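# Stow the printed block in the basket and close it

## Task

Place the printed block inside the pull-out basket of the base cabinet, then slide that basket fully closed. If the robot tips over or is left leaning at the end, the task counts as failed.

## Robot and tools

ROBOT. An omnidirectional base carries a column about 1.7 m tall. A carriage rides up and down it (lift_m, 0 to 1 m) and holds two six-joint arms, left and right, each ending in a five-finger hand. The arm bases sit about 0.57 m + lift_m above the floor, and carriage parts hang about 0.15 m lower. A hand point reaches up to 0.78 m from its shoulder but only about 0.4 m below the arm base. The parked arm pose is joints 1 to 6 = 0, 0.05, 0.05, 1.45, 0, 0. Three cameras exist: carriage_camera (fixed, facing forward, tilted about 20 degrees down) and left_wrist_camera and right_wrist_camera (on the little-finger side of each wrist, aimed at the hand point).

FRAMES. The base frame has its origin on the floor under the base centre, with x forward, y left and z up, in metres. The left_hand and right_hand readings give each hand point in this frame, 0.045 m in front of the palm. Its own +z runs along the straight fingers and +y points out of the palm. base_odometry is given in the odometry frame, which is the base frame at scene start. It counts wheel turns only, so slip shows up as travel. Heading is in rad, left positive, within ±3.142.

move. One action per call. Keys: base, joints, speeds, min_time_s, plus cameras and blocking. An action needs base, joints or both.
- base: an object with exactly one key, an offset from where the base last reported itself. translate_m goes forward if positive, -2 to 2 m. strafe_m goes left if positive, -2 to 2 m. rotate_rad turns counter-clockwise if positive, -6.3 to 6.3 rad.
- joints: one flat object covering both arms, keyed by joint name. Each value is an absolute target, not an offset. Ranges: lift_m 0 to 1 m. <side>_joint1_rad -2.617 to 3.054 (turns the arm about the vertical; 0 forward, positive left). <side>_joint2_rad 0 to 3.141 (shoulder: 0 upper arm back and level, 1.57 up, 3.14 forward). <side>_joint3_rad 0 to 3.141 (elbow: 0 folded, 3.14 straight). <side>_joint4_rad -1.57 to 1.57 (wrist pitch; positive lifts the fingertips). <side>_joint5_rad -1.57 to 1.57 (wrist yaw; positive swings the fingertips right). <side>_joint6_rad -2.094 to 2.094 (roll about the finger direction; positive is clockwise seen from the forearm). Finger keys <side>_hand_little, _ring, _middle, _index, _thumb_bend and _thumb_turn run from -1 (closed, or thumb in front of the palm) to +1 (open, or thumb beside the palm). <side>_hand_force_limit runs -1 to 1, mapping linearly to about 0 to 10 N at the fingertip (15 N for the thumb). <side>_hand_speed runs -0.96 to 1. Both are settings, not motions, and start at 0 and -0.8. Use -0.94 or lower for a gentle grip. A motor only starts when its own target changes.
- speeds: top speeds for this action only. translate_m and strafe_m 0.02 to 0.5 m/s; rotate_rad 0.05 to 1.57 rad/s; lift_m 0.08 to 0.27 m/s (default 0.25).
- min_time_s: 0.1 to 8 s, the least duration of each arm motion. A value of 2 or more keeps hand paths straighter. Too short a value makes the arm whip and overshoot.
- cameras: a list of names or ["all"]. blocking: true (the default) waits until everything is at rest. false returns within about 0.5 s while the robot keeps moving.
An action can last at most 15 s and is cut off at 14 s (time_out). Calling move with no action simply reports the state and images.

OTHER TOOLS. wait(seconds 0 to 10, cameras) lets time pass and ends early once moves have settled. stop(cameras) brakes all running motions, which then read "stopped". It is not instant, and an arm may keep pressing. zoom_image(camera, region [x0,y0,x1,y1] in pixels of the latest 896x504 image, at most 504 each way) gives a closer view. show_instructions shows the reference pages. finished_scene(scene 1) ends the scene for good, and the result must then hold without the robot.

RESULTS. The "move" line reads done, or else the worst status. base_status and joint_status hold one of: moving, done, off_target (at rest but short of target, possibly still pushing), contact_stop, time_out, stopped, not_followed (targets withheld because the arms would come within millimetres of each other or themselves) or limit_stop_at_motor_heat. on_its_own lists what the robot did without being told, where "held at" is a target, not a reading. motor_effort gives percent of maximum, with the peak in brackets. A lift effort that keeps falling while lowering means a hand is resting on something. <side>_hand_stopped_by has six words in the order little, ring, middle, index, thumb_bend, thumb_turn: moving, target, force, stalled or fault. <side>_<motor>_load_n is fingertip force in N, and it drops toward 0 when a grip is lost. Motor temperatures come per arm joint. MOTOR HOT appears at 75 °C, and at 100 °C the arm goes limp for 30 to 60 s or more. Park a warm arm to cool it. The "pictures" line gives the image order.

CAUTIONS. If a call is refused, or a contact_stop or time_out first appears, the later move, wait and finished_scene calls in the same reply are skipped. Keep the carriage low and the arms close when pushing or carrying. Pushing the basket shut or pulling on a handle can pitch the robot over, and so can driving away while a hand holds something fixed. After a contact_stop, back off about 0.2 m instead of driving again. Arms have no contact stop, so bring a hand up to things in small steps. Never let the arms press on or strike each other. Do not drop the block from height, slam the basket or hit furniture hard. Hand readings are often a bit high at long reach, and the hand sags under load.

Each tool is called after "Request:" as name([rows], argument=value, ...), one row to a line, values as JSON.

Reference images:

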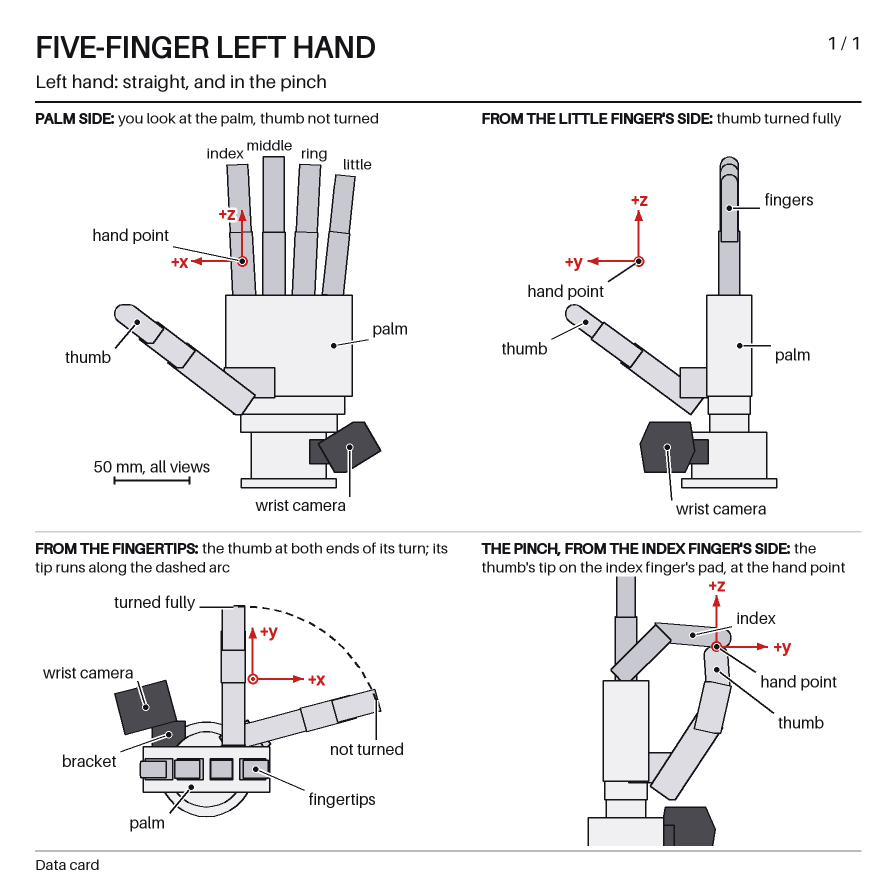

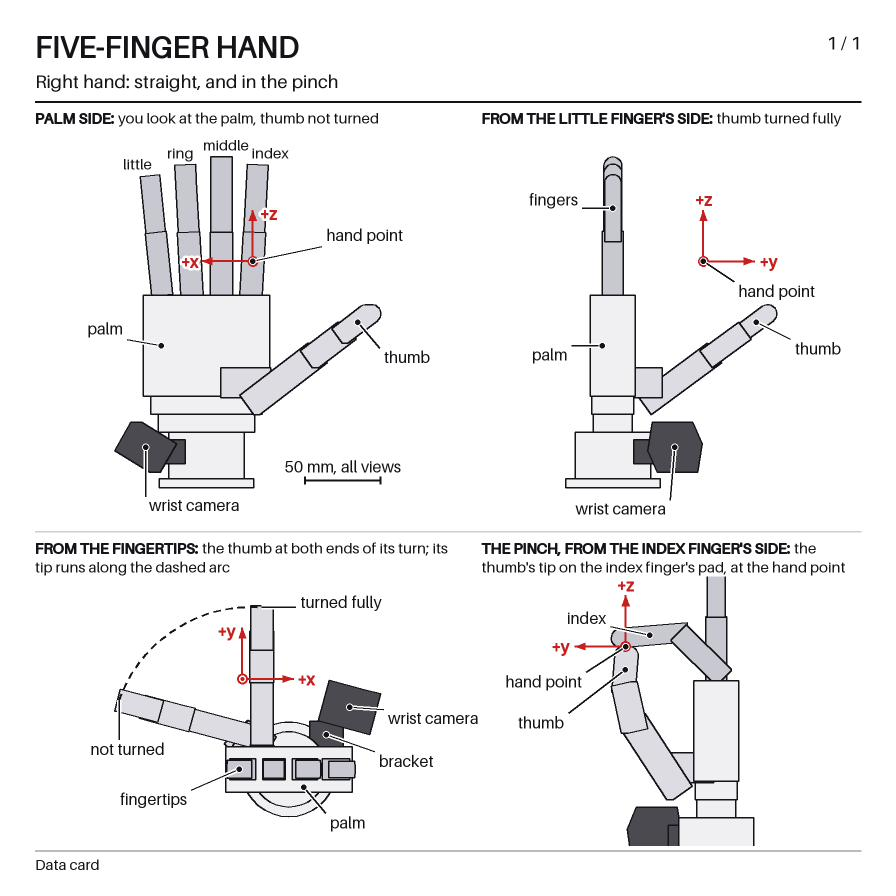

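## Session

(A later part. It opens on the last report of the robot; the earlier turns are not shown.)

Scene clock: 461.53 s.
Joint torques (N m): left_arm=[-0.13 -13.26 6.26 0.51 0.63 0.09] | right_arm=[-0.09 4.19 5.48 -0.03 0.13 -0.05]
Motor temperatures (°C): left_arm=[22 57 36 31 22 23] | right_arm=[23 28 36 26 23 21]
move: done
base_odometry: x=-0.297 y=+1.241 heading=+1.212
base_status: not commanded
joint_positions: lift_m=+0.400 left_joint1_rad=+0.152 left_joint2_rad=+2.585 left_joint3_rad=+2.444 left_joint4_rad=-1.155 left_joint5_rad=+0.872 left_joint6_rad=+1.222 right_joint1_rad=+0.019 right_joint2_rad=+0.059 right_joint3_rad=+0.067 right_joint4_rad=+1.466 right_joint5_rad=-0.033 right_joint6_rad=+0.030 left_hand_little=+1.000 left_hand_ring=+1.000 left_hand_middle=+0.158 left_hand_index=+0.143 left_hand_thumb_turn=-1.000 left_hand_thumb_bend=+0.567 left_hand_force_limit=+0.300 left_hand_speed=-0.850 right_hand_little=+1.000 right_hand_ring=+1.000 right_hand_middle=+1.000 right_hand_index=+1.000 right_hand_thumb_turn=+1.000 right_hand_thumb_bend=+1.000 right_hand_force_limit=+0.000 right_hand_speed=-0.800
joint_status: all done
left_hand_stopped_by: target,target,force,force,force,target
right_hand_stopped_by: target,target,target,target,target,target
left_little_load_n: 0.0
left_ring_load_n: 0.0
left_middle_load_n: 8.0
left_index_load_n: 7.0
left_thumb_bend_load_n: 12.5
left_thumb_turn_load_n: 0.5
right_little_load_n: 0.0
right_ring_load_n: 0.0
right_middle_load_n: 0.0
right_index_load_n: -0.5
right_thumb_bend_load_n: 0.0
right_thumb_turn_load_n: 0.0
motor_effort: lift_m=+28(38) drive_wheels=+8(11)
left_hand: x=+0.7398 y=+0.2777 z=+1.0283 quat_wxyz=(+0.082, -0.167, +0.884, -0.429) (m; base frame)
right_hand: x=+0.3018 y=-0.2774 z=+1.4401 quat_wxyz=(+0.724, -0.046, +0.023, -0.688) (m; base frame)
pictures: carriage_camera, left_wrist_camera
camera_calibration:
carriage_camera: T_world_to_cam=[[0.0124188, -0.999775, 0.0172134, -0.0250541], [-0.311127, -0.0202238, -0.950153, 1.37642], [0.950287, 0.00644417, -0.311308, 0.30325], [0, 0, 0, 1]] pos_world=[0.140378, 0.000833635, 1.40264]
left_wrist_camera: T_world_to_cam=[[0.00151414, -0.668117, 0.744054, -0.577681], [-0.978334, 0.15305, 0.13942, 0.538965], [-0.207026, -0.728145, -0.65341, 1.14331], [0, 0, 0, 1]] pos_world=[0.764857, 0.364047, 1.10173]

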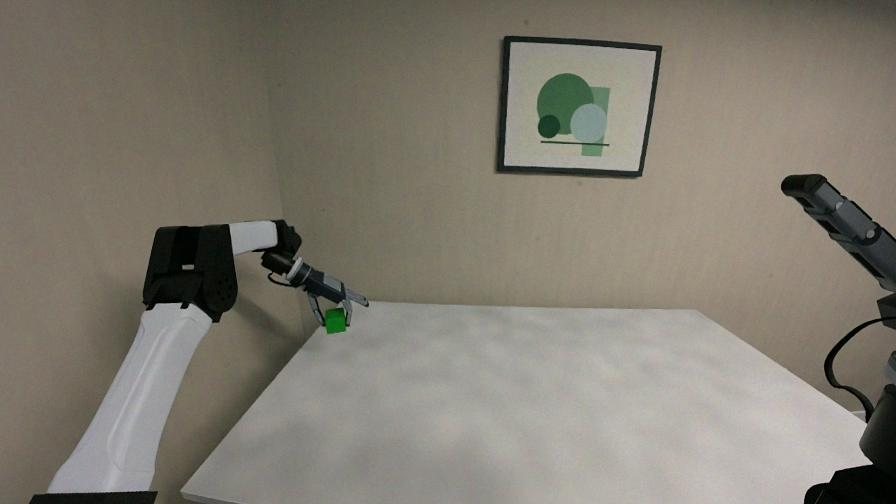

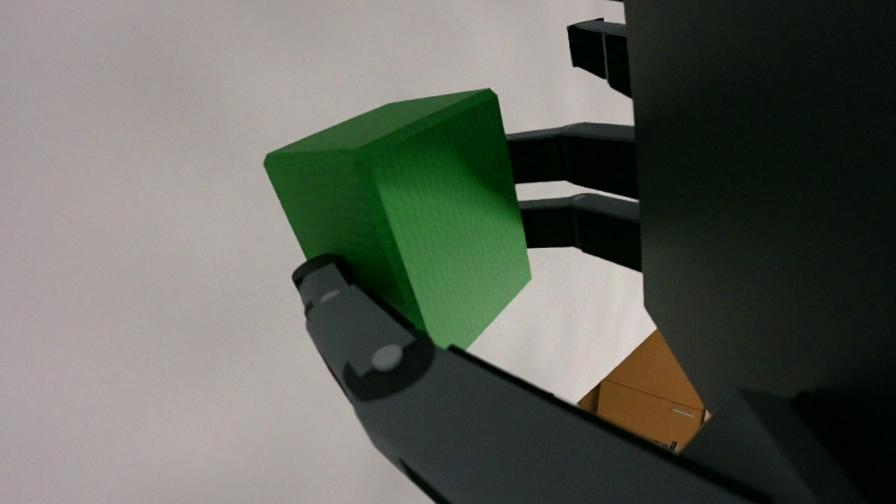

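Request:
move(base={"translate_m": -0.75}, speeds={"translate_m": 0.2})

Request:
move(base={"rotate_rad": -1.603}, joints={"left_joint1_rad": 0.1, "left_joint2_rad": 1.6, "left_joint3_rad": 1.45}, min_time_s=3, speeds={"rotate_rad": 0.4}, cameras=["carriage_camera", "left_wrist_camera"])

Scene clock: 483.83 s.
Joint torques (N m): left_arm=[-0.08 -13.2 6.2 0.51 0.64 0.09] | right_arm=[-0.06 4.16 5.45 -0.02 0.13 -0.04]
move: done
base_odometry: x=-0.560 y=+0.539 heading=+1.212
base_status: done
joint_positions: lift_m=+0.400 left_joint1_rad=+0.152 left_joint2_rad=+2.585 left_joint3_rad=+2.444 left_joint4_rad=-1.155 left_joint5_rad=+0.872 left_joint6_rad=+1.222 right_joint1_rad=+0.019 right_joint2_rad=+0.059 right_joint3_rad=+0.067 right_joint4_rad=+1.465 right_joint5_rad=-0.033 right_joint6_rad=+0.030 left_hand_little=+1.000 left_hand_ring=+1.000 left_hand_middle=+0.158 left_hand_index=+0.143 left_hand_thumb_turn=-1.000 left_hand_thumb_bend=+0.567 left_hand_force_limit=+0.300 left_hand_speed=-0.850 right_hand_little=+1.000 right_hand_ring=+1.000 right_hand_middle=+1.000 right_hand_index=+1.000 right_hand_thumb_turn=+1.000 right_hand_thumb_bend=+1.000 right_hand_force_limit=+0.000 right_hand_speed=-0.800
joint_status: not commanded
left_hand_stopped_by: target,target,force,force,force,target
right_hand_stopped_by: target,target,target,target,target,target
left_little_load_n: -0.5
left_ring_load_n: -0.5
left_middle_load_n: 8.0
left_index_load_n: 6.5
left_thumb_bend_load_n: 12.0
left_thumb_turn_load_n: 0.5
right_little_load_n: 0.0
right_ring_load_n: 0.0
right_middle_load_n: 0.0
right_index_load_n: 0.0
right_thumb_bend_load_n: 0.0
right_thumb_turn_load_n: 0.0
motor_effort: lift_m=+28(29) drive_wheels=-1(21)
left_hand: x=+0.7400 y=+0.2775 z=+1.0283 quat_wxyz=(+0.083, -0.166, +0.884, -0.429) (m; base frame)
right_hand: x=+0.3022 y=-0.2774 z=+1.4400 quat_wxyz=(+0.724, -0.046, +0.023, -0.688) (m; base frame)
pictures: none

Scene clock: 488.63 s.
Joint torques (N m): left_arm=[-0.05 -8.99 5.04 0.49 0.65 0.08] | right_arm=[-0.03 4.18 5.44 -0.02 0.13 -0.04]
Motor temperatures (°C): left_arm=[22 55 36 30 22 22] | right_arm=[23 28 36 25 23 21]
move: done
base_odometry: x=-0.560 y=+0.539 heading=-0.390
base_status: done
joint_positions: lift_m=+0.400 left_joint1_rad=+0.102 left_joint2_rad=+1.626 left_joint3_rad=+1.458 left_joint4_rad=-1.156 left_joint5_rad=+0.872 left_joint6_rad=+1.222 right_joint1_rad=+0.019 right_joint2_rad=+0.059 right_joint3_rad=+0.067 right_joint4_rad=+1.465 right_joint5_rad=-0.033 right_joint6_rad=+0.030 left_hand_little=+1.000 left_hand_ring=+1.000 left_hand_middle=+0.158 left_hand_index=+0.143 left_hand_thumb_turn=-1.000 left_hand_thumb_bend=+0.567 left_hand_force_limit=+0.300 left_hand_speed=-0.850 right_hand_little=+1.000 right_hand_ring=+1.000 right_hand_middle=+1.000 right_hand_index=+1.000 right_hand_thumb_turn=+1.000 right_hand_thumb_bend=+1.000 right_hand_force_limit=+0.000 right_hand_speed=-0.800
joint_status: all done
left_hand_stopped_by: target,target,force,force,force,target
right_hand_stopped_by: target,target,target,target,target,target
left_little_load_n: 0.0
left_ring_load_n: 0.0
left_middle_load_n: 8.0
left_index_load_n: 6.5
left_thumb_bend_load_n: 12.5
left_thumb_turn_load_n: 0.5
right_little_load_n: 0.0
right_ring_load_n: 0.0
right_middle_load_n: 0.0
right_index_load_n: 0.0
right_thumb_bend_load_n: 0.0
right_thumb_turn_load_n: 0.0
motor_effort: lift_m=+28(29) drive_wheels=+9(19)
left_hand: x=+0.5226 y=+0.2296 z=+1.1454 quat_wxyz=(+0.059, -0.150, +0.888, -0.430) (m; base frame)
right_hand: x=+0.3022 y=-0.2774 z=+1.4400 quat_wxyz=(+0.724, -0.046, +0.023, -0.688) (m; base frame)
pictures: carriage_camera, left_wrist_camera
camera_calibration:
carriage_camera: T_world_to_cam=[[0.0124188, -0.999775, 0.0172134, -0.0250541], [-0.311127, -0.0202238, -0.950153, 1.37642], [0.950287, 0.00644417, -0.311308, 0.30325], [0, 0, 0, 1]] pos_world=[0.140378, 0.000833635, 1.40264]
left_wrist_camera: T_world_to_cam=[[-0.012145, -0.665318, 0.746462, -0.692924], [-0.965232, 0.202739, 0.164995, 0.269911], [-0.261111, -0.718505, -0.644648, 1.15589], [0, 0, 0, 1]] pos_world=[0.553928, 0.314779, 1.21785]

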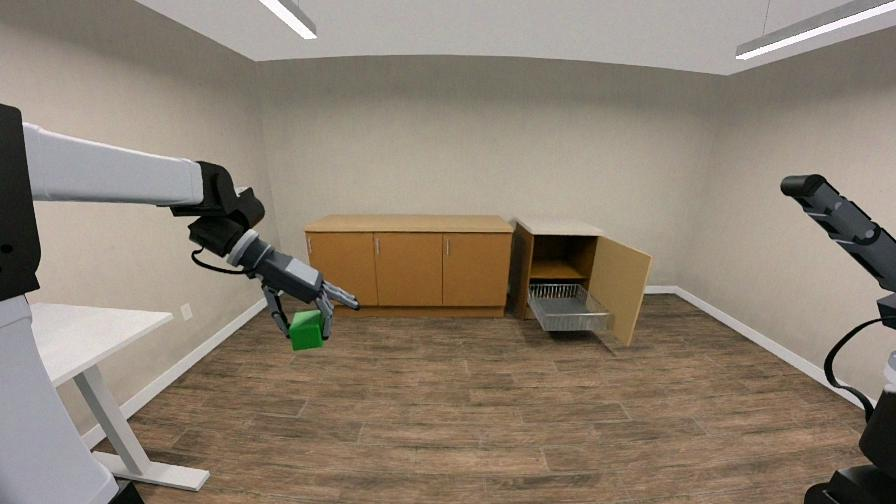

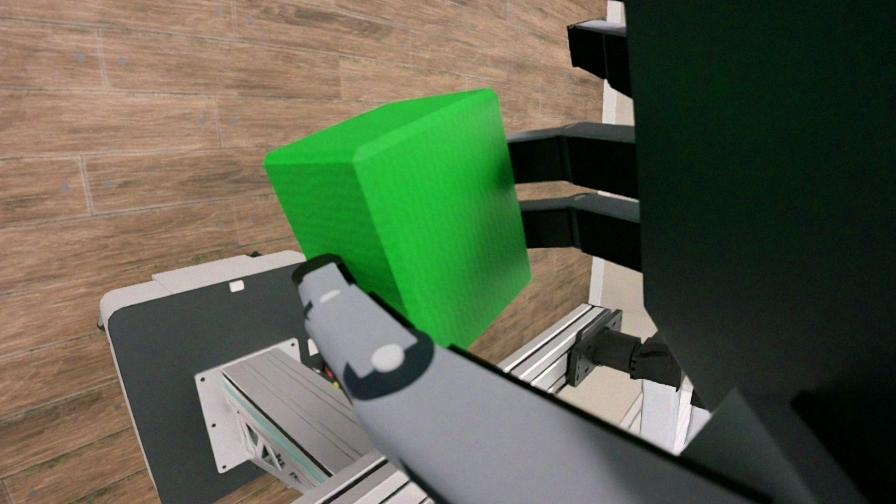

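Request:
move(base={"strafe_m": -1.05}, speeds={"strafe_m": 0.25})

Request:
move(base={"translate_m": 1.0}, speeds={"translate_m": 0.25}, cameras=["carriage_camera"])

Request:
zoom_image(camera="carriage_camera", region=[340, 180, 640, 504])

Scene clock: 517.93 s.
Joint torques (N m): left_arm=[-0.13 -8.94 5.03 0.5 0.64 0.08] | right_arm=[-0.03 4.18 5.44 -0.02 0.13 -0.05]
Motor temperatures (°C): left_arm=[22 48 36 30 22 22] | right_arm=[23 28 36 25 23 21]
move: done
base_odometry: x=-0.961 y=-0.432 heading=-0.391
base_status: done
joint_positions: lift_m=+0.400 left_joint1_rad=+0.102 left_joint2_rad=+1.625 left_joint3_rad=+1.458 left_joint4_rad=-1.156 left_joint5_rad=+0.872 left_joint6_rad=+1.222 right_joint1_rad=+0.019 right_joint2_rad=+0.059 right_joint3_rad=+0.067 right_joint4_rad=+1.465 right_joint5_rad=-0.033 right_joint6_rad=+0.030 left_hand_little=+1.000 left_hand_ring=+1.000 left_hand_middle=+0.158 left_hand_index=+0.143 left_hand_thumb_turn=-1.000 left_hand_thumb_bend=+0.567 left_hand_force_limit=+0.300 left_hand_speed=-0.850 right_hand_little=+1.000 right_hand_ring=+1.000 right_hand_middle=+1.000 right_hand_index=+1.000 right_hand_thumb_turn=+1.000 right_hand_thumb_bend=+1.000 right_hand_force_limit=+0.000 right_hand_speed=-0.800
joint_status: not commanded
left_hand_stopped_by: target,target,force,force,force,target
right_hand_stopped_by: target,target,target,target,target,target
left_little_load_n: 0.0
left_ring_load_n: 0.0
left_middle_load_n: 8.0
left_index_load_n: 6.5
left_thumb_bend_load_n: 12.0
left_thumb_turn_load_n: 0.5
right_little_load_n: 0.0
right_ring_load_n: 0.0
right_middle_load_n: 0.0
right_index_load_n: 0.0
right_thumb_bend_load_n: 0.0
right_thumb_turn_load_n: 0.0
motor_effort: lift_m=+28(28) drive_wheels=-13(27)
left_hand: x=+0.5226 y=+0.2298 z=+1.1456 quat_wxyz=(+0.060, -0.150, +0.888, -0.430) (m; base frame)
right_hand: x=+0.3022 y=-0.2774 z=+1.4400 quat_wxyz=(+0.724, -0.046, +0.023, -0.688) (m; base frame)
pictures: none

Scene clock: 523.23 s.
Joint torques (N m): left_arm=[-0.13 -8.55 5.04 0.5 0.64 0.08] | right_arm=[-0.05 4.18 5.45 -0.04 0.13 -0.05]
move: done
base_odometry: x=-0.037 y=-0.814 heading=-0.392
base_status: done
joint_positions: lift_m=+0.400 left_joint1_rad=+0.102 left_joint2_rad=+1.621 left_joint3_rad=+1.458 left_joint4_rad=-1.157 left_joint5_rad=+0.872 left_joint6_rad=+1.222 right_joint1_rad=+0.019 right_joint2_rad=+0.059 right_joint3_rad=+0.067 right_joint4_rad=+1.466 right_joint5_rad=-0.033 right_joint6_rad=+0.030 left_hand_little=+1.000 left_hand_ring=+1.000 left_hand_middle=+0.158 left_hand_index=+0.143 left_hand_thumb_turn=-1.000 left_hand_thumb_bend=+0.567 left_hand_force_limit=+0.300 left_hand_speed=-0.850 right_hand_little=+1.000 right_hand_ring=+1.000 right_hand_middle=+1.000 right_hand_index=+1.000 right_hand_thumb_turn=+1.000 right_hand_thumb_bend=+1.000 right_hand_force_limit=+0.000 right_hand_speed=-0.800
joint_status: not commanded
left_hand_stopped_by: target,target,force,force,force,target
right_hand_stopped_by: target,target,target,target,target,target
left_little_load_n: 0.0
left_ring_load_n: 0.0
left_middle_load_n: 8.0
left_index_load_n: 6.5
left_thumb_bend_load_n: 12.0
left_thumb_turn_load_n: 0.5
right_little_load_n: 0.0
right_ring_load_n: 0.0
right_middle_load_n: 0.0
right_index_load_n: 0.0
right_thumb_bend_load_n: 0.0
right_thumb_turn_load_n: 0.0
motor_effort: lift_m=+28(29) drive_wheels=-4(18)
left_hand: x=+0.5223 y=+0.2297 z=+1.1468 quat_wxyz=(+0.061, -0.149, +0.888, -0.430) (m; base frame)
right_hand: x=+0.3018 y=-0.2774 z=+1.4401 quat_wxyz=(+0.724, -0.046, +0.023, -0.688) (m; base frame)
pictures: carriage_camera
camera_calibration:
carriage_camera: T_world_to_cam=[[0.0124188, -0.999775, 0.0172134, -0.0250541], [-0.311127, -0.0202238, -0.950153, 1.37642], [0.950287, 0.00644417, -0.311308, 0.30325], [0, 0, 0, 1]] pos_world=[0.140378, 0.000833635, 1.40264]

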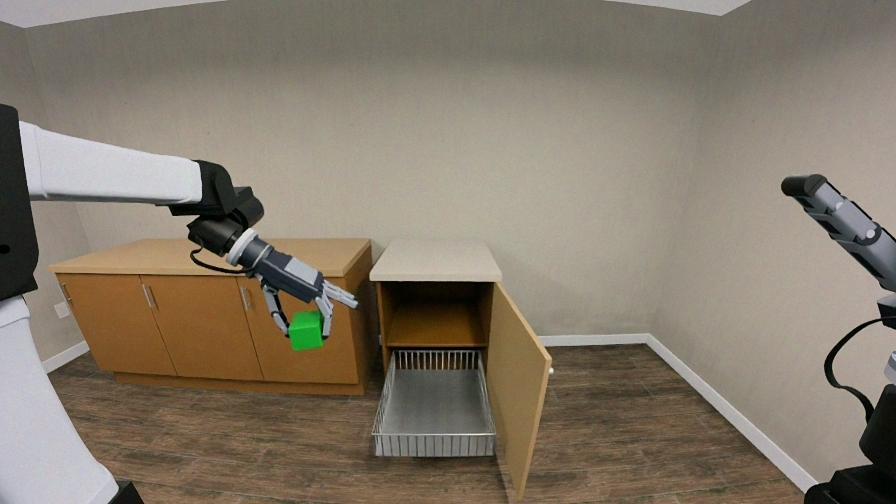

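Scaled by 1.556.

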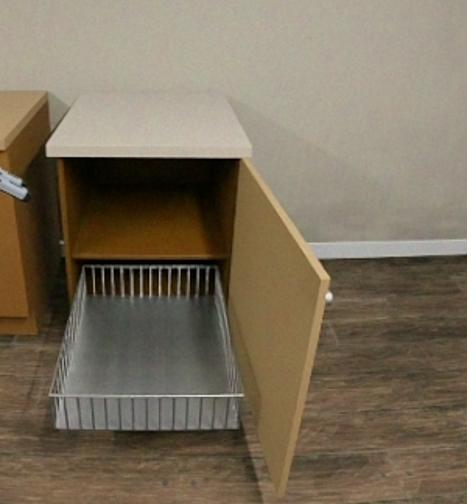

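Request:
move(base={"strafe_m": 0.25}, speeds={"strafe_m": 0.2})

Request:
move(joints={"left_joint1_rad": -0.6, "left_joint2_rad": 2.94, "left_joint3_rad": 1.64, "left_joint4_rad": -0.03}, min_time_s=4, cameras=["carriage_camera", "left_wrist_camera"])

Scene clock: 621.47 s.
Joint torques (N m): left_arm=[0.13 -8.53 5.03 0.51 0.64 0.08] | right_arm=[-0.05 4.18 5.42 -0.04 0.13 -0.04]
move: done
base_odometry: x=+0.059 y=-0.583 heading=-0.392
base_status: done
joint_positions: lift_m=+0.400 left_joint1_rad=+0.100 left_joint2_rad=+1.621 left_joint3_rad=+1.458 left_joint4_rad=-1.157 left_joint5_rad=+0.872 left_joint6_rad=+1.222 right_joint1_rad=+0.019 right_joint2_rad=+0.059 right_joint3_rad=+0.067 right_joint4_rad=+1.466 right_joint5_rad=-0.033 right_joint6_rad=+0.030 left_hand_little=+1.000 left_hand_ring=+1.000 left_hand_middle=+0.158 left_hand_index=+0.143 left_hand_thumb_turn=-1.000 left_hand_thumb_bend=+0.567 left_hand_force_limit=+0.300 left_hand_speed=-0.850 right_hand_little=+1.000 right_hand_ring=+1.000 right_hand_middle=+1.000 right_hand_index=+1.000 right_hand_thumb_turn=+1.000 right_hand_thumb_bend=+1.000 right_hand_force_limit=+0.000 right_hand_speed=-0.800
joint_status: not commanded
left_hand_stopped_by: target,target,force,force,force,target
right_hand_stopped_by: target,target,target,target,target,target
left_little_load_n: 0.0
left_ring_load_n: 0.0
left_middle_load_n: 8.0
left_index_load_n: 6.5
left_thumb_bend_load_n: 12.0
left_thumb_turn_load_n: 0.5
right_little_load_n: 0.0
right_ring_load_n: 0.0
right_middle_load_n: 0.0
right_index_load_n: 0.0
right_thumb_bend_load_n: 0.0
right_thumb_turn_load_n: 0.0
motor_effort: lift_m=+28(29) drive_wheels=-1(17)
left_hand: x=+0.5221 y=+0.2290 z=+1.1468 quat_wxyz=(+0.061, -0.148, +0.888, -0.430) (m; base frame)
right_hand: x=+0.3018 y=-0.2775 z=+1.4401 quat_wxyz=(+0.724, -0.046, +0.023, -0.688) (m; base frame)
pictures: none

Scene clock: 625.77 s.
Joint torques (N m): left_arm=[-0.42 -10.69 4.36 0.61 0.64 0.08] | right_arm=[-0.03 4.19 5.45 -0.04 0.13 -0.05]
move: done
base_odometry: x=+0.059 y=-0.583 heading=-0.392
base_status: not commanded
joint_positions: lift_m=+0.400 left_joint1_rad=-0.595 left_joint2_rad=+2.914 left_joint3_rad=+1.629 left_joint4_rad=-0.039 left_joint5_rad=+0.872 left_joint6_rad=+1.222 right_joint1_rad=+0.019 right_joint2_rad=+0.059 right_joint3_rad=+0.067 right_joint4_rad=+1.466 right_joint5_rad=-0.033 right_joint6_rad=+0.030 left_hand_little=+1.000 left_hand_ring=+1.000 left_hand_middle=+0.158 left_hand_index=+0.143 left_hand_thumb_turn=-1.000 left_hand_thumb_bend=+0.567 left_hand_force_limit=+0.300 left_hand_speed=-0.850 right_hand_little=+1.000 right_hand_ring=+1.000 right_hand_middle=+1.000 right_hand_index=+1.000 right_hand_thumb_turn=+1.000 right_hand_thumb_bend=+1.000 right_hand_force_limit=+0.000 right_hand_speed=-0.800
joint_status: all done
left_hand_stopped_by: target,target,force,force,force,target
right_hand_stopped_by: target,target,target,target,target,target
left_little_load_n: 0.0
left_ring_load_n: 0.0
left_middle_load_n: 8.0
left_index_load_n: 6.5
left_thumb_bend_load_n: 12.5
left_thumb_turn_load_n: 0.0
right_little_load_n: 0.0
right_ring_load_n: 0.0
right_middle_load_n: 0.0
right_index_load_n: 0.0
right_thumb_bend_load_n: 0.0
right_thumb_turn_load_n: 0.0
motor_effort: lift_m=+28(29) drive_wheels=-4(5)
left_hand: x=+0.4922 y=-0.0120 z=+0.7051 quat_wxyz=(-0.091, +0.162, +0.886, -0.424) (m; base frame)
right_hand: x=+0.3018 y=-0.2775 z=+1.4401 quat_wxyz=(+0.724, -0.046, +0.023, -0.688) (m; base frame)
pictures: carriage_camera, left_wrist_camera
camera_calibration:
carriage_camera: T_world_to_cam=[[0.0124188, -0.999775, 0.0172134, -0.0250541], [-0.311127, -0.0202238, -0.950153, 1.37642], [0.950287, 0.00644417, -0.311308, 0.30325], [0, 0, 0, 1]] pos_world=[0.140378, 0.000833635, 1.40264]
left_wrist_camera: T_world_to_cam=[[-0.435888, -0.502489, 0.746663, -0.314939], [-0.610484, 0.774663, 0.164942, 0.194495], [-0.661294, -0.38393, -0.644428, 0.891299], [0, 0, 0, 1]] pos_world=[0.570869, 0.0332746, 0.777451]

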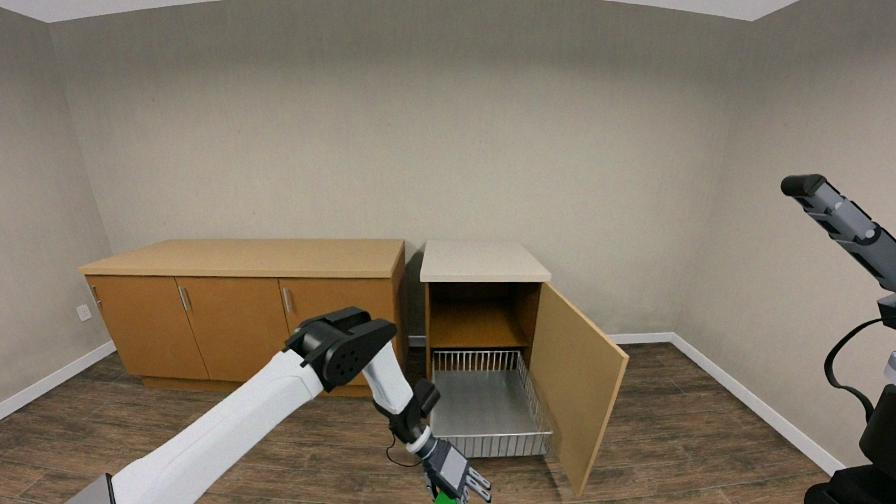

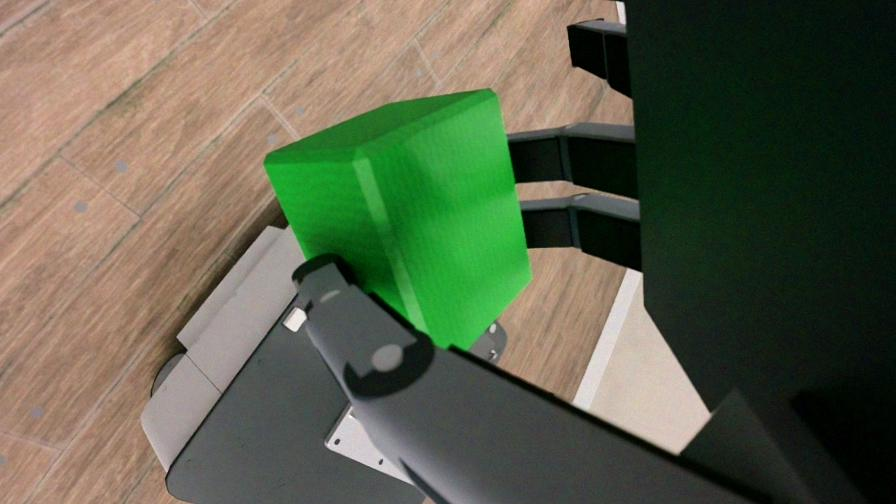

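Request:
move(base={"strafe_m": -0.1}, joints={"left_joint1_rad": -0.65, "left_joint2_rad": 3.1, "left_joint3_rad": 1.69, "left_joint4_rad": 0.0}, speeds={"strafe_m": 0.1})

Request:
move(base={"translate_m": 0.45}, joints={"lift_m": 0.3}, speeds={"translate_m": 0.15}, cameras=["carriage_camera", "left_wrist_camera"])

Scene clock: 673.53 s.
Joint torques (N m): left_arm=[0.34 -11.71 3.47 0.43 0.65 0.08] | right_arm=[-0.06 4.18 5.44 -0.04 0.14 -0.04]
move: done
base_odometry: x=+0.021 y=-0.676 heading=-0.392
base_status: done
joint_positions: lift_m=+0.400 left_joint1_rad=-0.653 left_joint2_rad=+3.092 left_joint3_rad=+1.682 left_joint4_rad=-0.005 left_joint5_rad=+0.872 left_joint6_rad=+1.222 right_joint1_rad=+0.019 right_joint2_rad=+0.059 right_joint3_rad=+0.067 right_joint4_rad=+1.466 right_joint5_rad=-0.033 right_joint6_rad=+0.030 left_hand_little=+1.000 left_hand_ring=+1.000 left_hand_middle=+0.158 left_hand_index=+0.143 left_hand_thumb_turn=-1.000 left_hand_thumb_bend=+0.567 left_hand_force_limit=+0.300 left_hand_speed=-0.850 right_hand_little=+1.000 right_hand_ring=+1.000 right_hand_middle=+1.000 right_hand_index=+1.000 right_hand_thumb_turn=+1.000 right_hand_thumb_bend=+1.000 right_hand_force_limit=+0.000 right_hand_speed=-0.800
joint_status: all done
left_hand_stopped_by: target,target,force,force,force,target
right_hand_stopped_by: target,target,target,target,target,target
left_little_load_n: 0.0
left_ring_load_n: 0.0
left_middle_load_n: 8.0
left_index_load_n: 6.5
left_thumb_bend_load_n: 12.5
left_thumb_turn_load_n: 0.5
right_little_load_n: 0.0
right_ring_load_n: 0.0
right_middle_load_n: 0.0
right_index_load_n: 0.0
right_thumb_bend_load_n: 0.0
right_thumb_turn_load_n: 0.0
motor_effort: lift_m=+29(29) drive_wheels=+9(13)
left_hand: x=+0.4374 y=-0.0009 z=+0.6444 quat_wxyz=(-0.141, +0.169, +0.888, -0.403) (m; base frame)
right_hand: x=+0.3017 y=-0.2775 z=+1.4402 quat_wxyz=(+0.724, -0.046, +0.023, -0.688) (m; base frame)
pictures: none

Scene clock: 677.53 s.
Joint torques (N m): left_arm=[0.34 -11.82 3.33 0.41 0.64 0.08] | right_arm=[-0.08 4.18 5.45 -0.03 0.14 -0.05]
move: done
base_odometry: x=+0.437 y=-0.847 heading=-0.391
base_status: done
joint_positions: lift_m=+0.300 left_joint1_rad=-0.653 left_joint2_rad=+3.093 left_joint3_rad=+1.684 left_joint4_rad=-0.003 left_joint5_rad=+0.873 left_joint6_rad=+1.223 right_joint1_rad=+0.019 right_joint2_rad=+0.059 right_joint3_rad=+0.067 right_joint4_rad=+1.466 right_joint5_rad=-0.033 right_joint6_rad=+0.030 left_hand_little=+1.000 left_hand_ring=+1.000 left_hand_middle=+0.158 left_hand_index=+0.143 left_hand_thumb_turn=-1.000 left_hand_thumb_bend=+0.567 left_hand_force_limit=+0.300 left_hand_speed=-0.850 right_hand_little=+1.000 right_hand_ring=+1.000 right_hand_middle=+1.000 right_hand_index=+1.000 right_hand_thumb_turn=+1.000 right_hand_thumb_bend=+1.000 right_hand_force_limit=+0.000 right_hand_speed=-0.800
joint_status: all done
left_hand_stopped_by: target,target,force,force,force,target
right_hand_stopped_by: target,target,target,target,target,target
left_little_load_n: 0.0
left_ring_load_n: 0.0
left_middle_load_n: 8.0
left_index_load_n: 7.0
left_thumb_bend_load_n: 12.0
left_thumb_turn_load_n: 0.5
right_little_load_n: 0.0
right_ring_load_n: 0.0
right_middle_load_n: 0.0
right_index_load_n: 0.0
right_thumb_bend_load_n: 0.0
right_thumb_turn_load_n: 0.0
motor_effort: lift_m=+26(33) drive_wheels=-6(21)
left_hand: x=+0.4384 y=-0.0016 z=+0.5445 quat_wxyz=(-0.139, +0.170, +0.888, -0.404) (m; base frame)
right_hand: x=+0.3017 y=-0.2775 z=+1.3404 quat_wxyz=(+0.724, -0.046, +0.023, -0.688) (m; base frame)
pictures: carriage_camera, left_wrist_camera
camera_calibration:
carriage_camera: T_world_to_cam=[[0.0124188, -0.999775, 0.0172134, -0.0233363], [-0.311127, -0.0202238, -0.950153, 1.28159], [0.950287, 0.00644417, -0.311308, 0.272182], [0, 0, 0, 1]] pos_world=[0.140378, 0.000833635, 1.30284]
left_wrist_camera: T_world_to_cam=[[-0.411801, -0.51574, 0.751287, -0.226332], [-0.549407, 0.798261, 0.246842, 0.10876], [-0.72703, -0.311113, -0.612076, 0.767632], [0, 0, 0, 1]] pos_world=[0.524641, 0.0352725, 0.613042]

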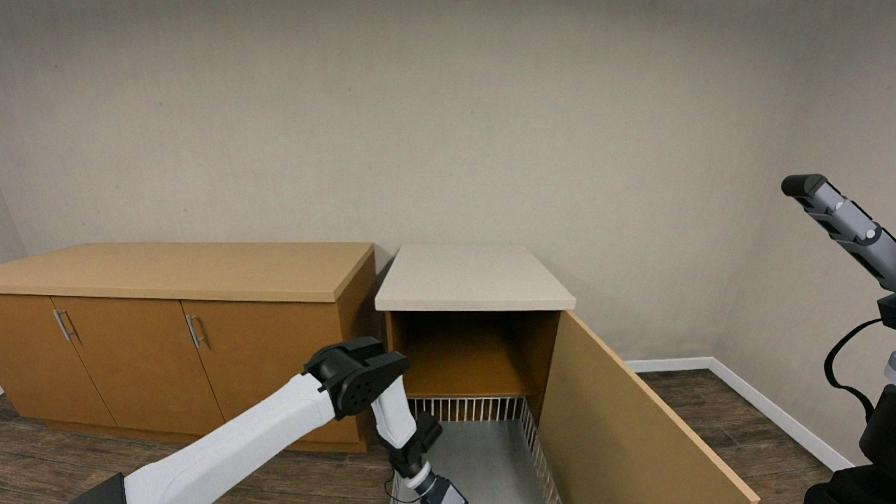

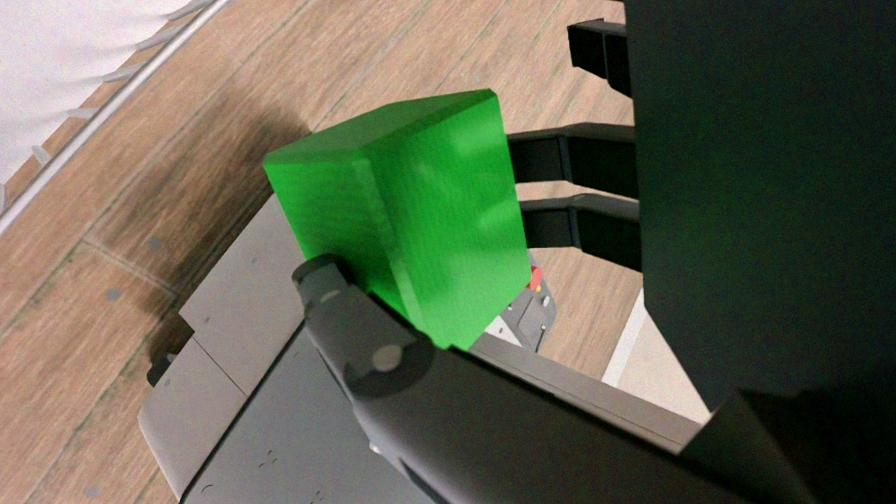

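Request:
move(base={"translate_m": 0.13}, speeds={"translate_m": 0.08}, cameras=["carriage_camera", "left_wrist_camera"])

Request:
zoom_image(camera="carriage_camera", region=[300, 300, 700, 504])

Scene clock: 697.43 s.
Joint torques (N m): left_arm=[0.2 -11.78 3.38 0.41 0.65 0.08] | right_arm=[-0.08 4.16 5.48 -0.04 0.12 -0.05]
Motor temperatures (°C): left_arm=[22 54 32 28 22 22] | right_arm=[23 27 35 24 23 20]
move: done
base_odometry: x=+0.557 y=-0.896 heading=-0.391
base_status: done
joint_positions: lift_m=+0.300 left_joint1_rad=-0.652 left_joint2_rad=+3.093 left_joint3_rad=+1.684 left_joint4_rad=-0.002 left_joint5_rad=+0.873 left_joint6_rad=+1.223 right_joint1_rad=+0.019 right_joint2_rad=+0.059 right_joint3_rad=+0.067 right_joint4_rad=+1.466 right_joint5_rad=-0.033 right_joint6_rad=+0.030 left_hand_little=+1.000 left_hand_ring=+1.000 left_hand_middle=+0.158 left_hand_index=+0.143 left_hand_thumb_turn=-1.000 left_hand_thumb_bend=+0.567 left_hand_force_limit=+0.300 left_hand_speed=-0.850 right_hand_little=+1.000 right_hand_ring=+1.000 right_hand_middle=+1.000 right_hand_index=+1.000 right_hand_thumb_turn=+1.000 right_hand_thumb_bend=+1.000 right_hand_force_limit=+0.000 right_hand_speed=-0.800
joint_status: not commanded
left_hand_stopped_by: target,target,force,force,force,target
right_hand_stopped_by: target,target,target,target,target,target
left_little_load_n: 0.0
left_ring_load_n: 0.0
left_middle_load_n: 8.0
left_index_load_n: 6.5
left_thumb_bend_load_n: 12.0
left_thumb_turn_load_n: 0.5
right_little_load_n: 0.0
right_ring_load_n: 0.0
right_middle_load_n: 0.0
right_index_load_n: 0.0
right_thumb_bend_load_n: 0.0
right_thumb_turn_load_n: 0.0
motor_effort: lift_m=+26(26) drive_wheels=-5(17)
left_hand: x=+0.4387 y=-0.0015 z=+0.5445 quat_wxyz=(-0.139, +0.170, +0.888, -0.404) (m; base frame)
right_hand: x=+0.3017 y=-0.2775 z=+1.3404 quat_wxyz=(+0.724, -0.046, +0.023, -0.688) (m; base frame)
pictures: carriage_camera, left_wrist_camera
camera_calibration:
carriage_camera: T_world_to_cam=[[0.0124188, -0.999775, 0.0172134, -0.0233363], [-0.311127, -0.0202238, -0.950153, 1.28159], [0.950287, 0.00644417, -0.311308, 0.272182], [0, 0, 0, 1]] pos_world=[0.140378, 0.000833635, 1.30284]
left_wrist_camera: T_world_to_cam=[[-0.411595, -0.51593, 0.751269, -0.226238], [-0.550142, 0.797855, 0.246518, 0.109309], [-0.72659, -0.311839, -0.612228, 0.767723], [0, 0, 0, 1]] pos_world=[0.524837, 0.0354707, 0.613041]

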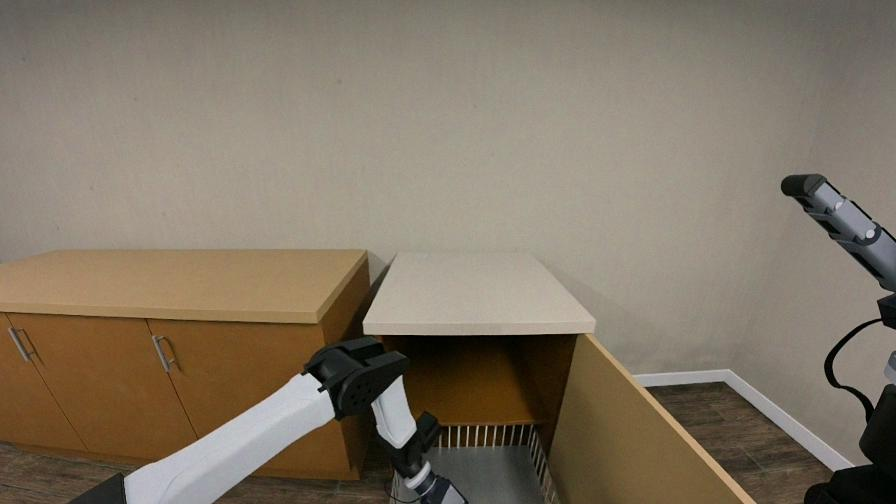

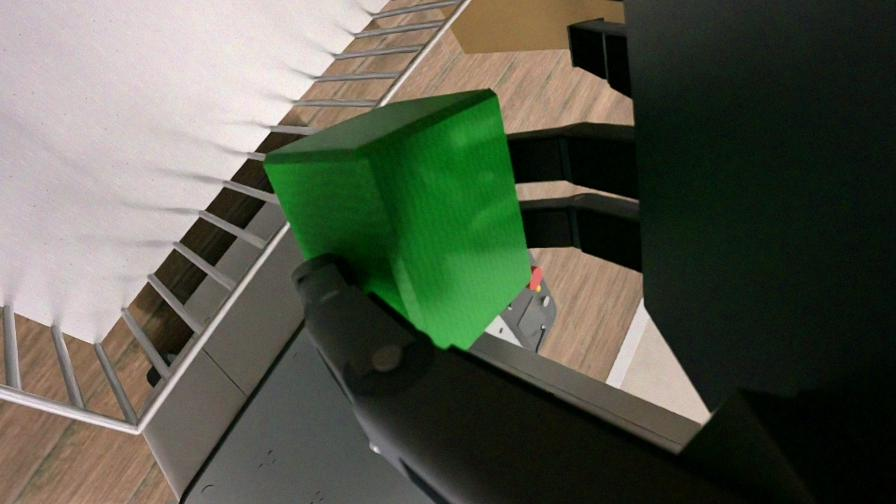

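Scaled by 1.260.

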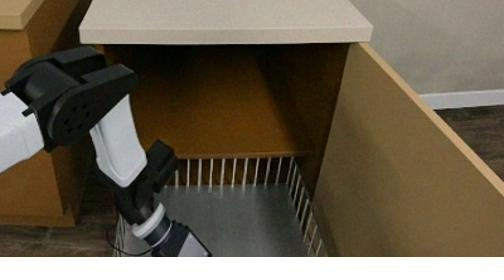

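Request:
move(joints={"lift_m": 0.1}, speeds={"lift_m": 0.1}, cameras=["left_wrist_camera"])

Scene clock: 708.20 s.
Joint torques (N m): left_arm=[0.29 -11.85 3.23 0.39 0.64 0.07] | right_arm=[-0.05 4.18 5.48 -0.04 0.13 -0.06]
move: done
base_odometry: x=+0.557 y=-0.896 heading=-0.391
base_status: not commanded
joint_positions: lift_m=+0.100 left_joint1_rad=-0.652 left_joint2_rad=+3.093 left_joint3_rad=+1.686 left_joint4_rad=-0.001 left_joint5_rad=+0.873 left_joint6_rad=+1.223 right_joint1_rad=+0.019 right_joint2_rad=+0.059 right_joint3_rad=+0.067 right_joint4_rad=+1.466 right_joint5_rad=-0.033 right_joint6_rad=+0.030 left_hand_little=+1.000 left_hand_ring=+1.000 left_hand_middle=+0.158 left_hand_index=+0.143 left_hand_thumb_turn=-1.000 left_hand_thumb_bend=+0.567 left_hand_force_limit=+0.300 left_hand_speed=-0.850 right_hand_little=+1.000 right_hand_ring=+1.000 right_hand_middle=+1.000 right_hand_index=+1.000 right_hand_thumb_turn=+1.000 right_hand_thumb_bend=+1.000 right_hand_force_limit=+0.000 right_hand_speed=-0.800
joint_status: all done
left_hand_stopped_by: target,target,force,force,force,target
right_hand_stopped_by: target,target,target,target,target,target
left_little_load_n: 0.0
left_ring_load_n: 0.0
left_middle_load_n: 8.0
left_index_load_n: 6.5
left_thumb_bend_load_n: 12.5
left_thumb_turn_load_n: 0.5
right_little_load_n: 0.0
right_ring_load_n: 0.0
right_middle_load_n: 0.0
right_index_load_n: 0.0
right_thumb_bend_load_n: 0.0
right_thumb_turn_load_n: 0.0
motor_effort: lift_m=+26(29) drive_wheels=+6(9)
left_hand: x=+0.4398 y=-0.0023 z=+0.3446 quat_wxyz=(-0.138, +0.171, +0.888, -0.405) (m; base frame)
right_hand: x=+0.3017 y=-0.2775 z=+1.1403 quat_wxyz=(+0.724, -0.046, +0.023, -0.688) (m; base frame)
pictures: left_wrist_camera
camera_calibration:
left_wrist_camera: T_world_to_cam=[[-0.413858, -0.514213, 0.751203, -0.07503], [-0.550857, 0.798424, 0.243055, 0.161389], [-0.724761, -0.313215, -0.613692, 0.64558], [0, 0, 0, 1]] pos_world=[0.525742, 0.0347672, 0.413324]

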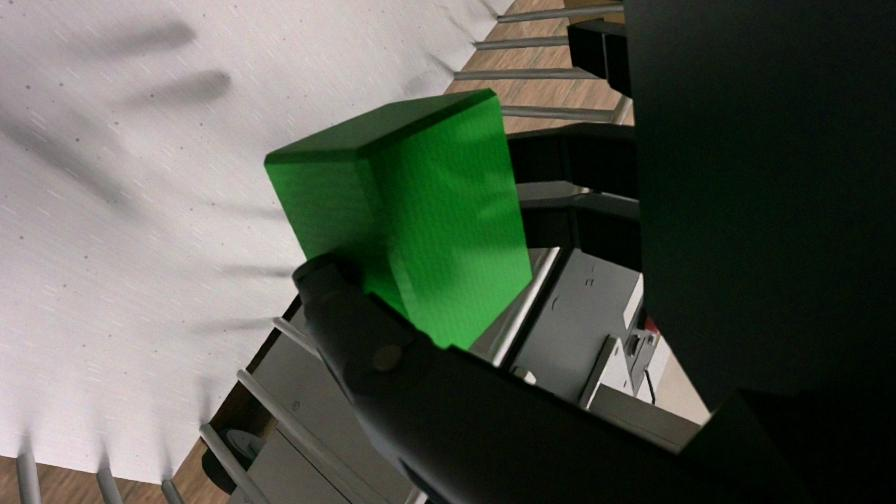

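Request:
move(joints={"lift_m": 0.0}, speeds={"lift_m": 0.08}, cameras=["left_wrist_camera", "carriage_camera"])

Scene clock: 714.17 s.
Joint torques (N m): left_arm=[0.25 -11.88 3.11 0.38 0.64 0.08] | right_arm=[-0.03 4.19 5.45 -0.04 0.14 -0.05]
Motor temperatures (°C): left_arm=[22 55 32 27 22 22] | right_arm=[23 27 35 24 23 20]
move: done
base_odometry: x=+0.557 y=-0.896 heading=-0.391
base_status: not commanded
joint_positions: lift_m=+0.000 left_joint1_rad=-0.652 left_joint2_rad=+3.093 left_joint3_rad=+1.687 left_joint4_rad=+0.001 left_joint5_rad=+0.873 left_joint6_rad=+1.223 right_joint1_rad=+0.019 right_joint2_rad=+0.059 right_joint3_rad=+0.067 right_joint4_rad=+1.466 right_joint5_rad=-0.033 right_joint6_rad=+0.030 left_hand_little=+1.000 left_hand_ring=+1.000 left_hand_middle=+0.158 left_hand_index=+0.143 left_hand_thumb_turn=-1.000 left_hand_thumb_bend=+0.567 left_hand_force_limit=+0.300 left_hand_speed=-0.850 right_hand_little=+1.000 right_hand_ring=+1.000 right_hand_middle=+1.000 right_hand_index=+1.000 right_hand_thumb_turn=+1.000 right_hand_thumb_bend=+1.000 right_hand_force_limit=+0.000 right_hand_speed=-0.800
joint_status: all done
left_hand_stopped_by: target,target,force,force,force,target
right_hand_stopped_by: target,target,target,target,target,target
left_little_load_n: 0.0
left_ring_load_n: 0.0
left_middle_load_n: 8.0
left_index_load_n: 7.0
left_thumb_bend_load_n: 12.0
left_thumb_turn_load_n: 0.5
right_little_load_n: 0.0
right_ring_load_n: 0.0
right_middle_load_n: 0.0
right_index_load_n: 0.0
right_thumb_bend_load_n: 0.0
right_thumb_turn_load_n: 0.0
motor_effort: lift_m=+26(32) drive_wheels=+5(9)
left_hand: x=+0.4406 y=-0.0030 z=+0.2447 quat_wxyz=(-0.136, +0.171, +0.887, -0.406) (m; base frame)
right_hand: x=+0.3017 y=-0.2775 z=+1.0404 quat_wxyz=(+0.724, -0.046, +0.023, -0.688) (m; base frame)
pictures: carriage_camera, left_wrist_camera
camera_calibration:
carriage_camera: T_world_to_cam=[[0.0124188, -0.999775, 0.0172134, -0.0181722], [-0.311127, -0.0202238, -0.950153, 0.996546], [0.950287, 0.00644417, -0.311308, 0.178789], [0, 0, 0, 1]] pos_world=[0.140378, 0.000833635, 1.00284]
left_wrist_camera: T_world_to_cam=[[-0.415742, -0.512717, 0.751185, 0.000813158], [-0.551427, 0.798921, 0.240112, 0.187566], [-0.723247, -0.314399, -0.614871, 0.58428], [0, 0, 0, 1]] pos_world=[0.526346, 0.0342641, 0.313609]

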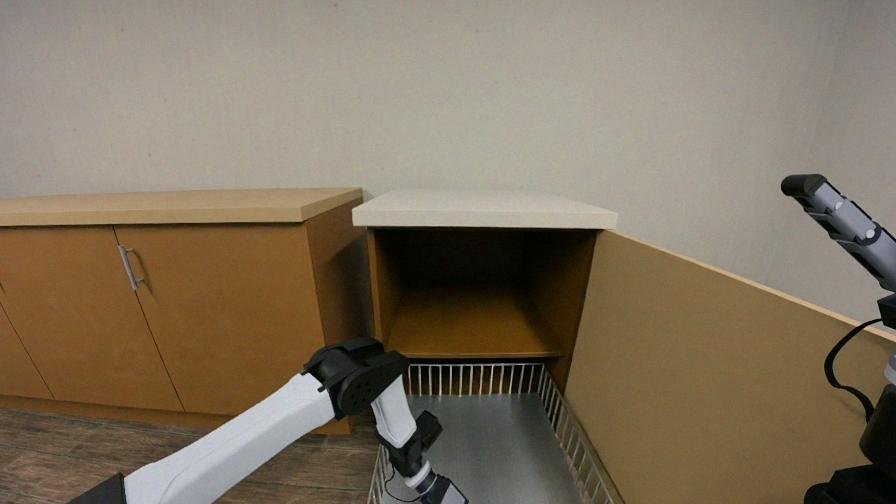

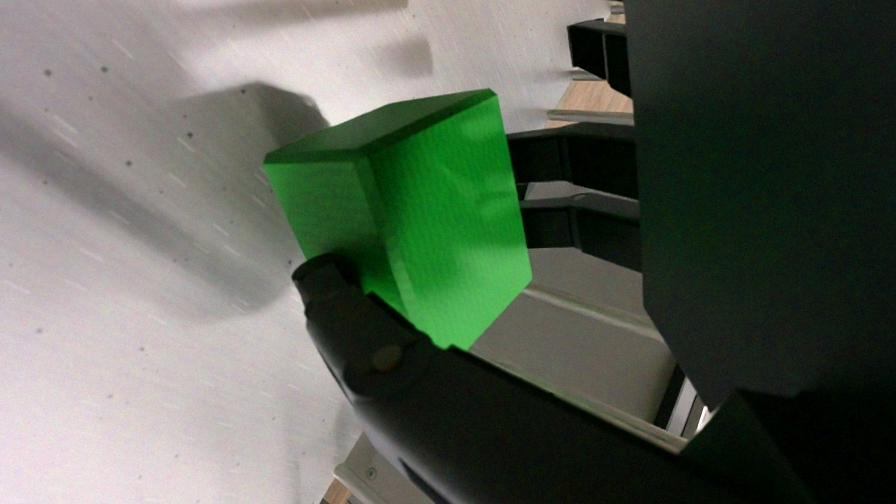

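Request:
move(joints={"left_joint2_rad": 3.141, "left_joint3_rad": 1.74}, min_time_s=2, cameras=["left_wrist_camera"])

Scene clock: 721.80 s.
Joint torques (N m): left_arm=[0.25 -10.26 3.79 0.42 0.64 0.07] | right_arm=[-0.08 4.22 5.44 -0.03 0.12 -0.04]
Motor temperatures (°C): left_arm=[22 55 32 27 22 22] | right_arm=[23 27 35 24 23 20]
move: done
base_odometry: x=+0.557 y=-0.896 heading=-0.391
base_status: not commanded
joint_positions: lift_m=+0.000 left_joint1_rad=-0.652 left_joint2_rad=+3.114 left_joint3_rad=+1.730 left_joint4_rad=+0.001 left_joint5_rad=+0.873 left_joint6_rad=+1.223 right_joint1_rad=+0.019 right_joint2_rad=+0.059 right_joint3_rad=+0.067 right_joint4_rad=+1.466 right_joint5_rad=-0.033 right_joint6_rad=+0.030 left_hand_little=+1.000 left_hand_ring=+1.000 left_hand_middle=+0.158 left_hand_index=+0.143 left_hand_thumb_turn=-1.000 left_hand_thumb_bend=+0.567 left_hand_force_limit=+0.300 left_hand_speed=-0.850 right_hand_little=+1.000 right_hand_ring=+1.000 right_hand_middle=+1.000 right_hand_index=+1.000 right_hand_thumb_turn=+1.000 right_hand_thumb_bend=+1.000 right_hand_force_limit=+0.000 right_hand_speed=-0.800
joint_status: all done
left_hand_stopped_by: target,target,force,force,force,target
right_hand_stopped_by: target,target,target,target,target,target
left_little_load_n: 0.0
left_ring_load_n: 0.0
left_middle_load_n: 8.0
left_index_load_n: 7.0
left_thumb_bend_load_n: 12.5
left_thumb_turn_load_n: 0.5
right_little_load_n: 0.0
right_ring_load_n: 0.0
right_middle_load_n: 0.0
right_index_load_n: 0.0
right_thumb_bend_load_n: 0.0
right_thumb_turn_load_n: 0.0
motor_effort: lift_m=+26(26) drive_wheels=+5(9)
left_hand: x=+0.4492 y=-0.0095 z=+0.2414 quat_wxyz=(-0.127, +0.176, +0.886, -0.410) (m; base frame)
right_hand: x=+0.3017 y=-0.2775 z=+1.0404 quat_wxyz=(+0.724, -0.046, +0.023, -0.688) (m; base frame)
pictures: left_wrist_camera
camera_calibration:
left_wrist_camera: T_world_to_cam=[[-0.429167, -0.502509, 0.750534, 0.00983147], [-0.555581, 0.802023, 0.219292, 0.205181], [-0.712141, -0.322869, -0.623386, 0.583397], [0, 0, 0, 1]] pos_world=[0.533675, 0.0287417, 0.311308]

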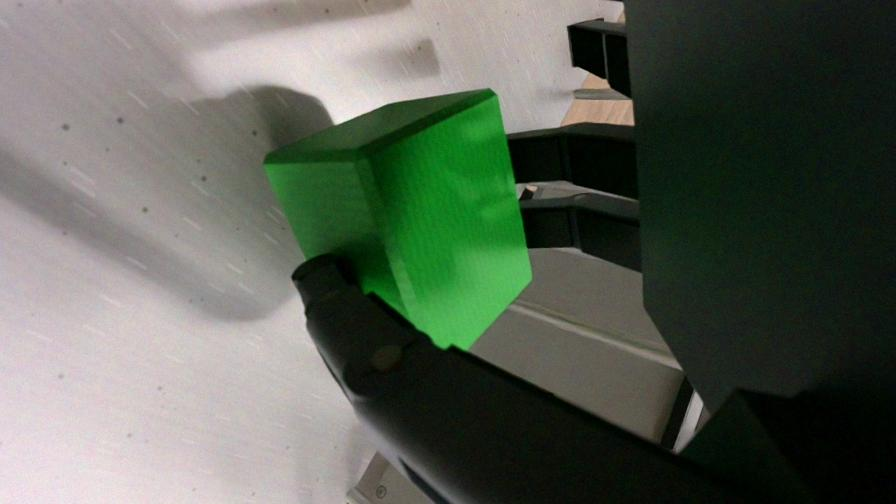

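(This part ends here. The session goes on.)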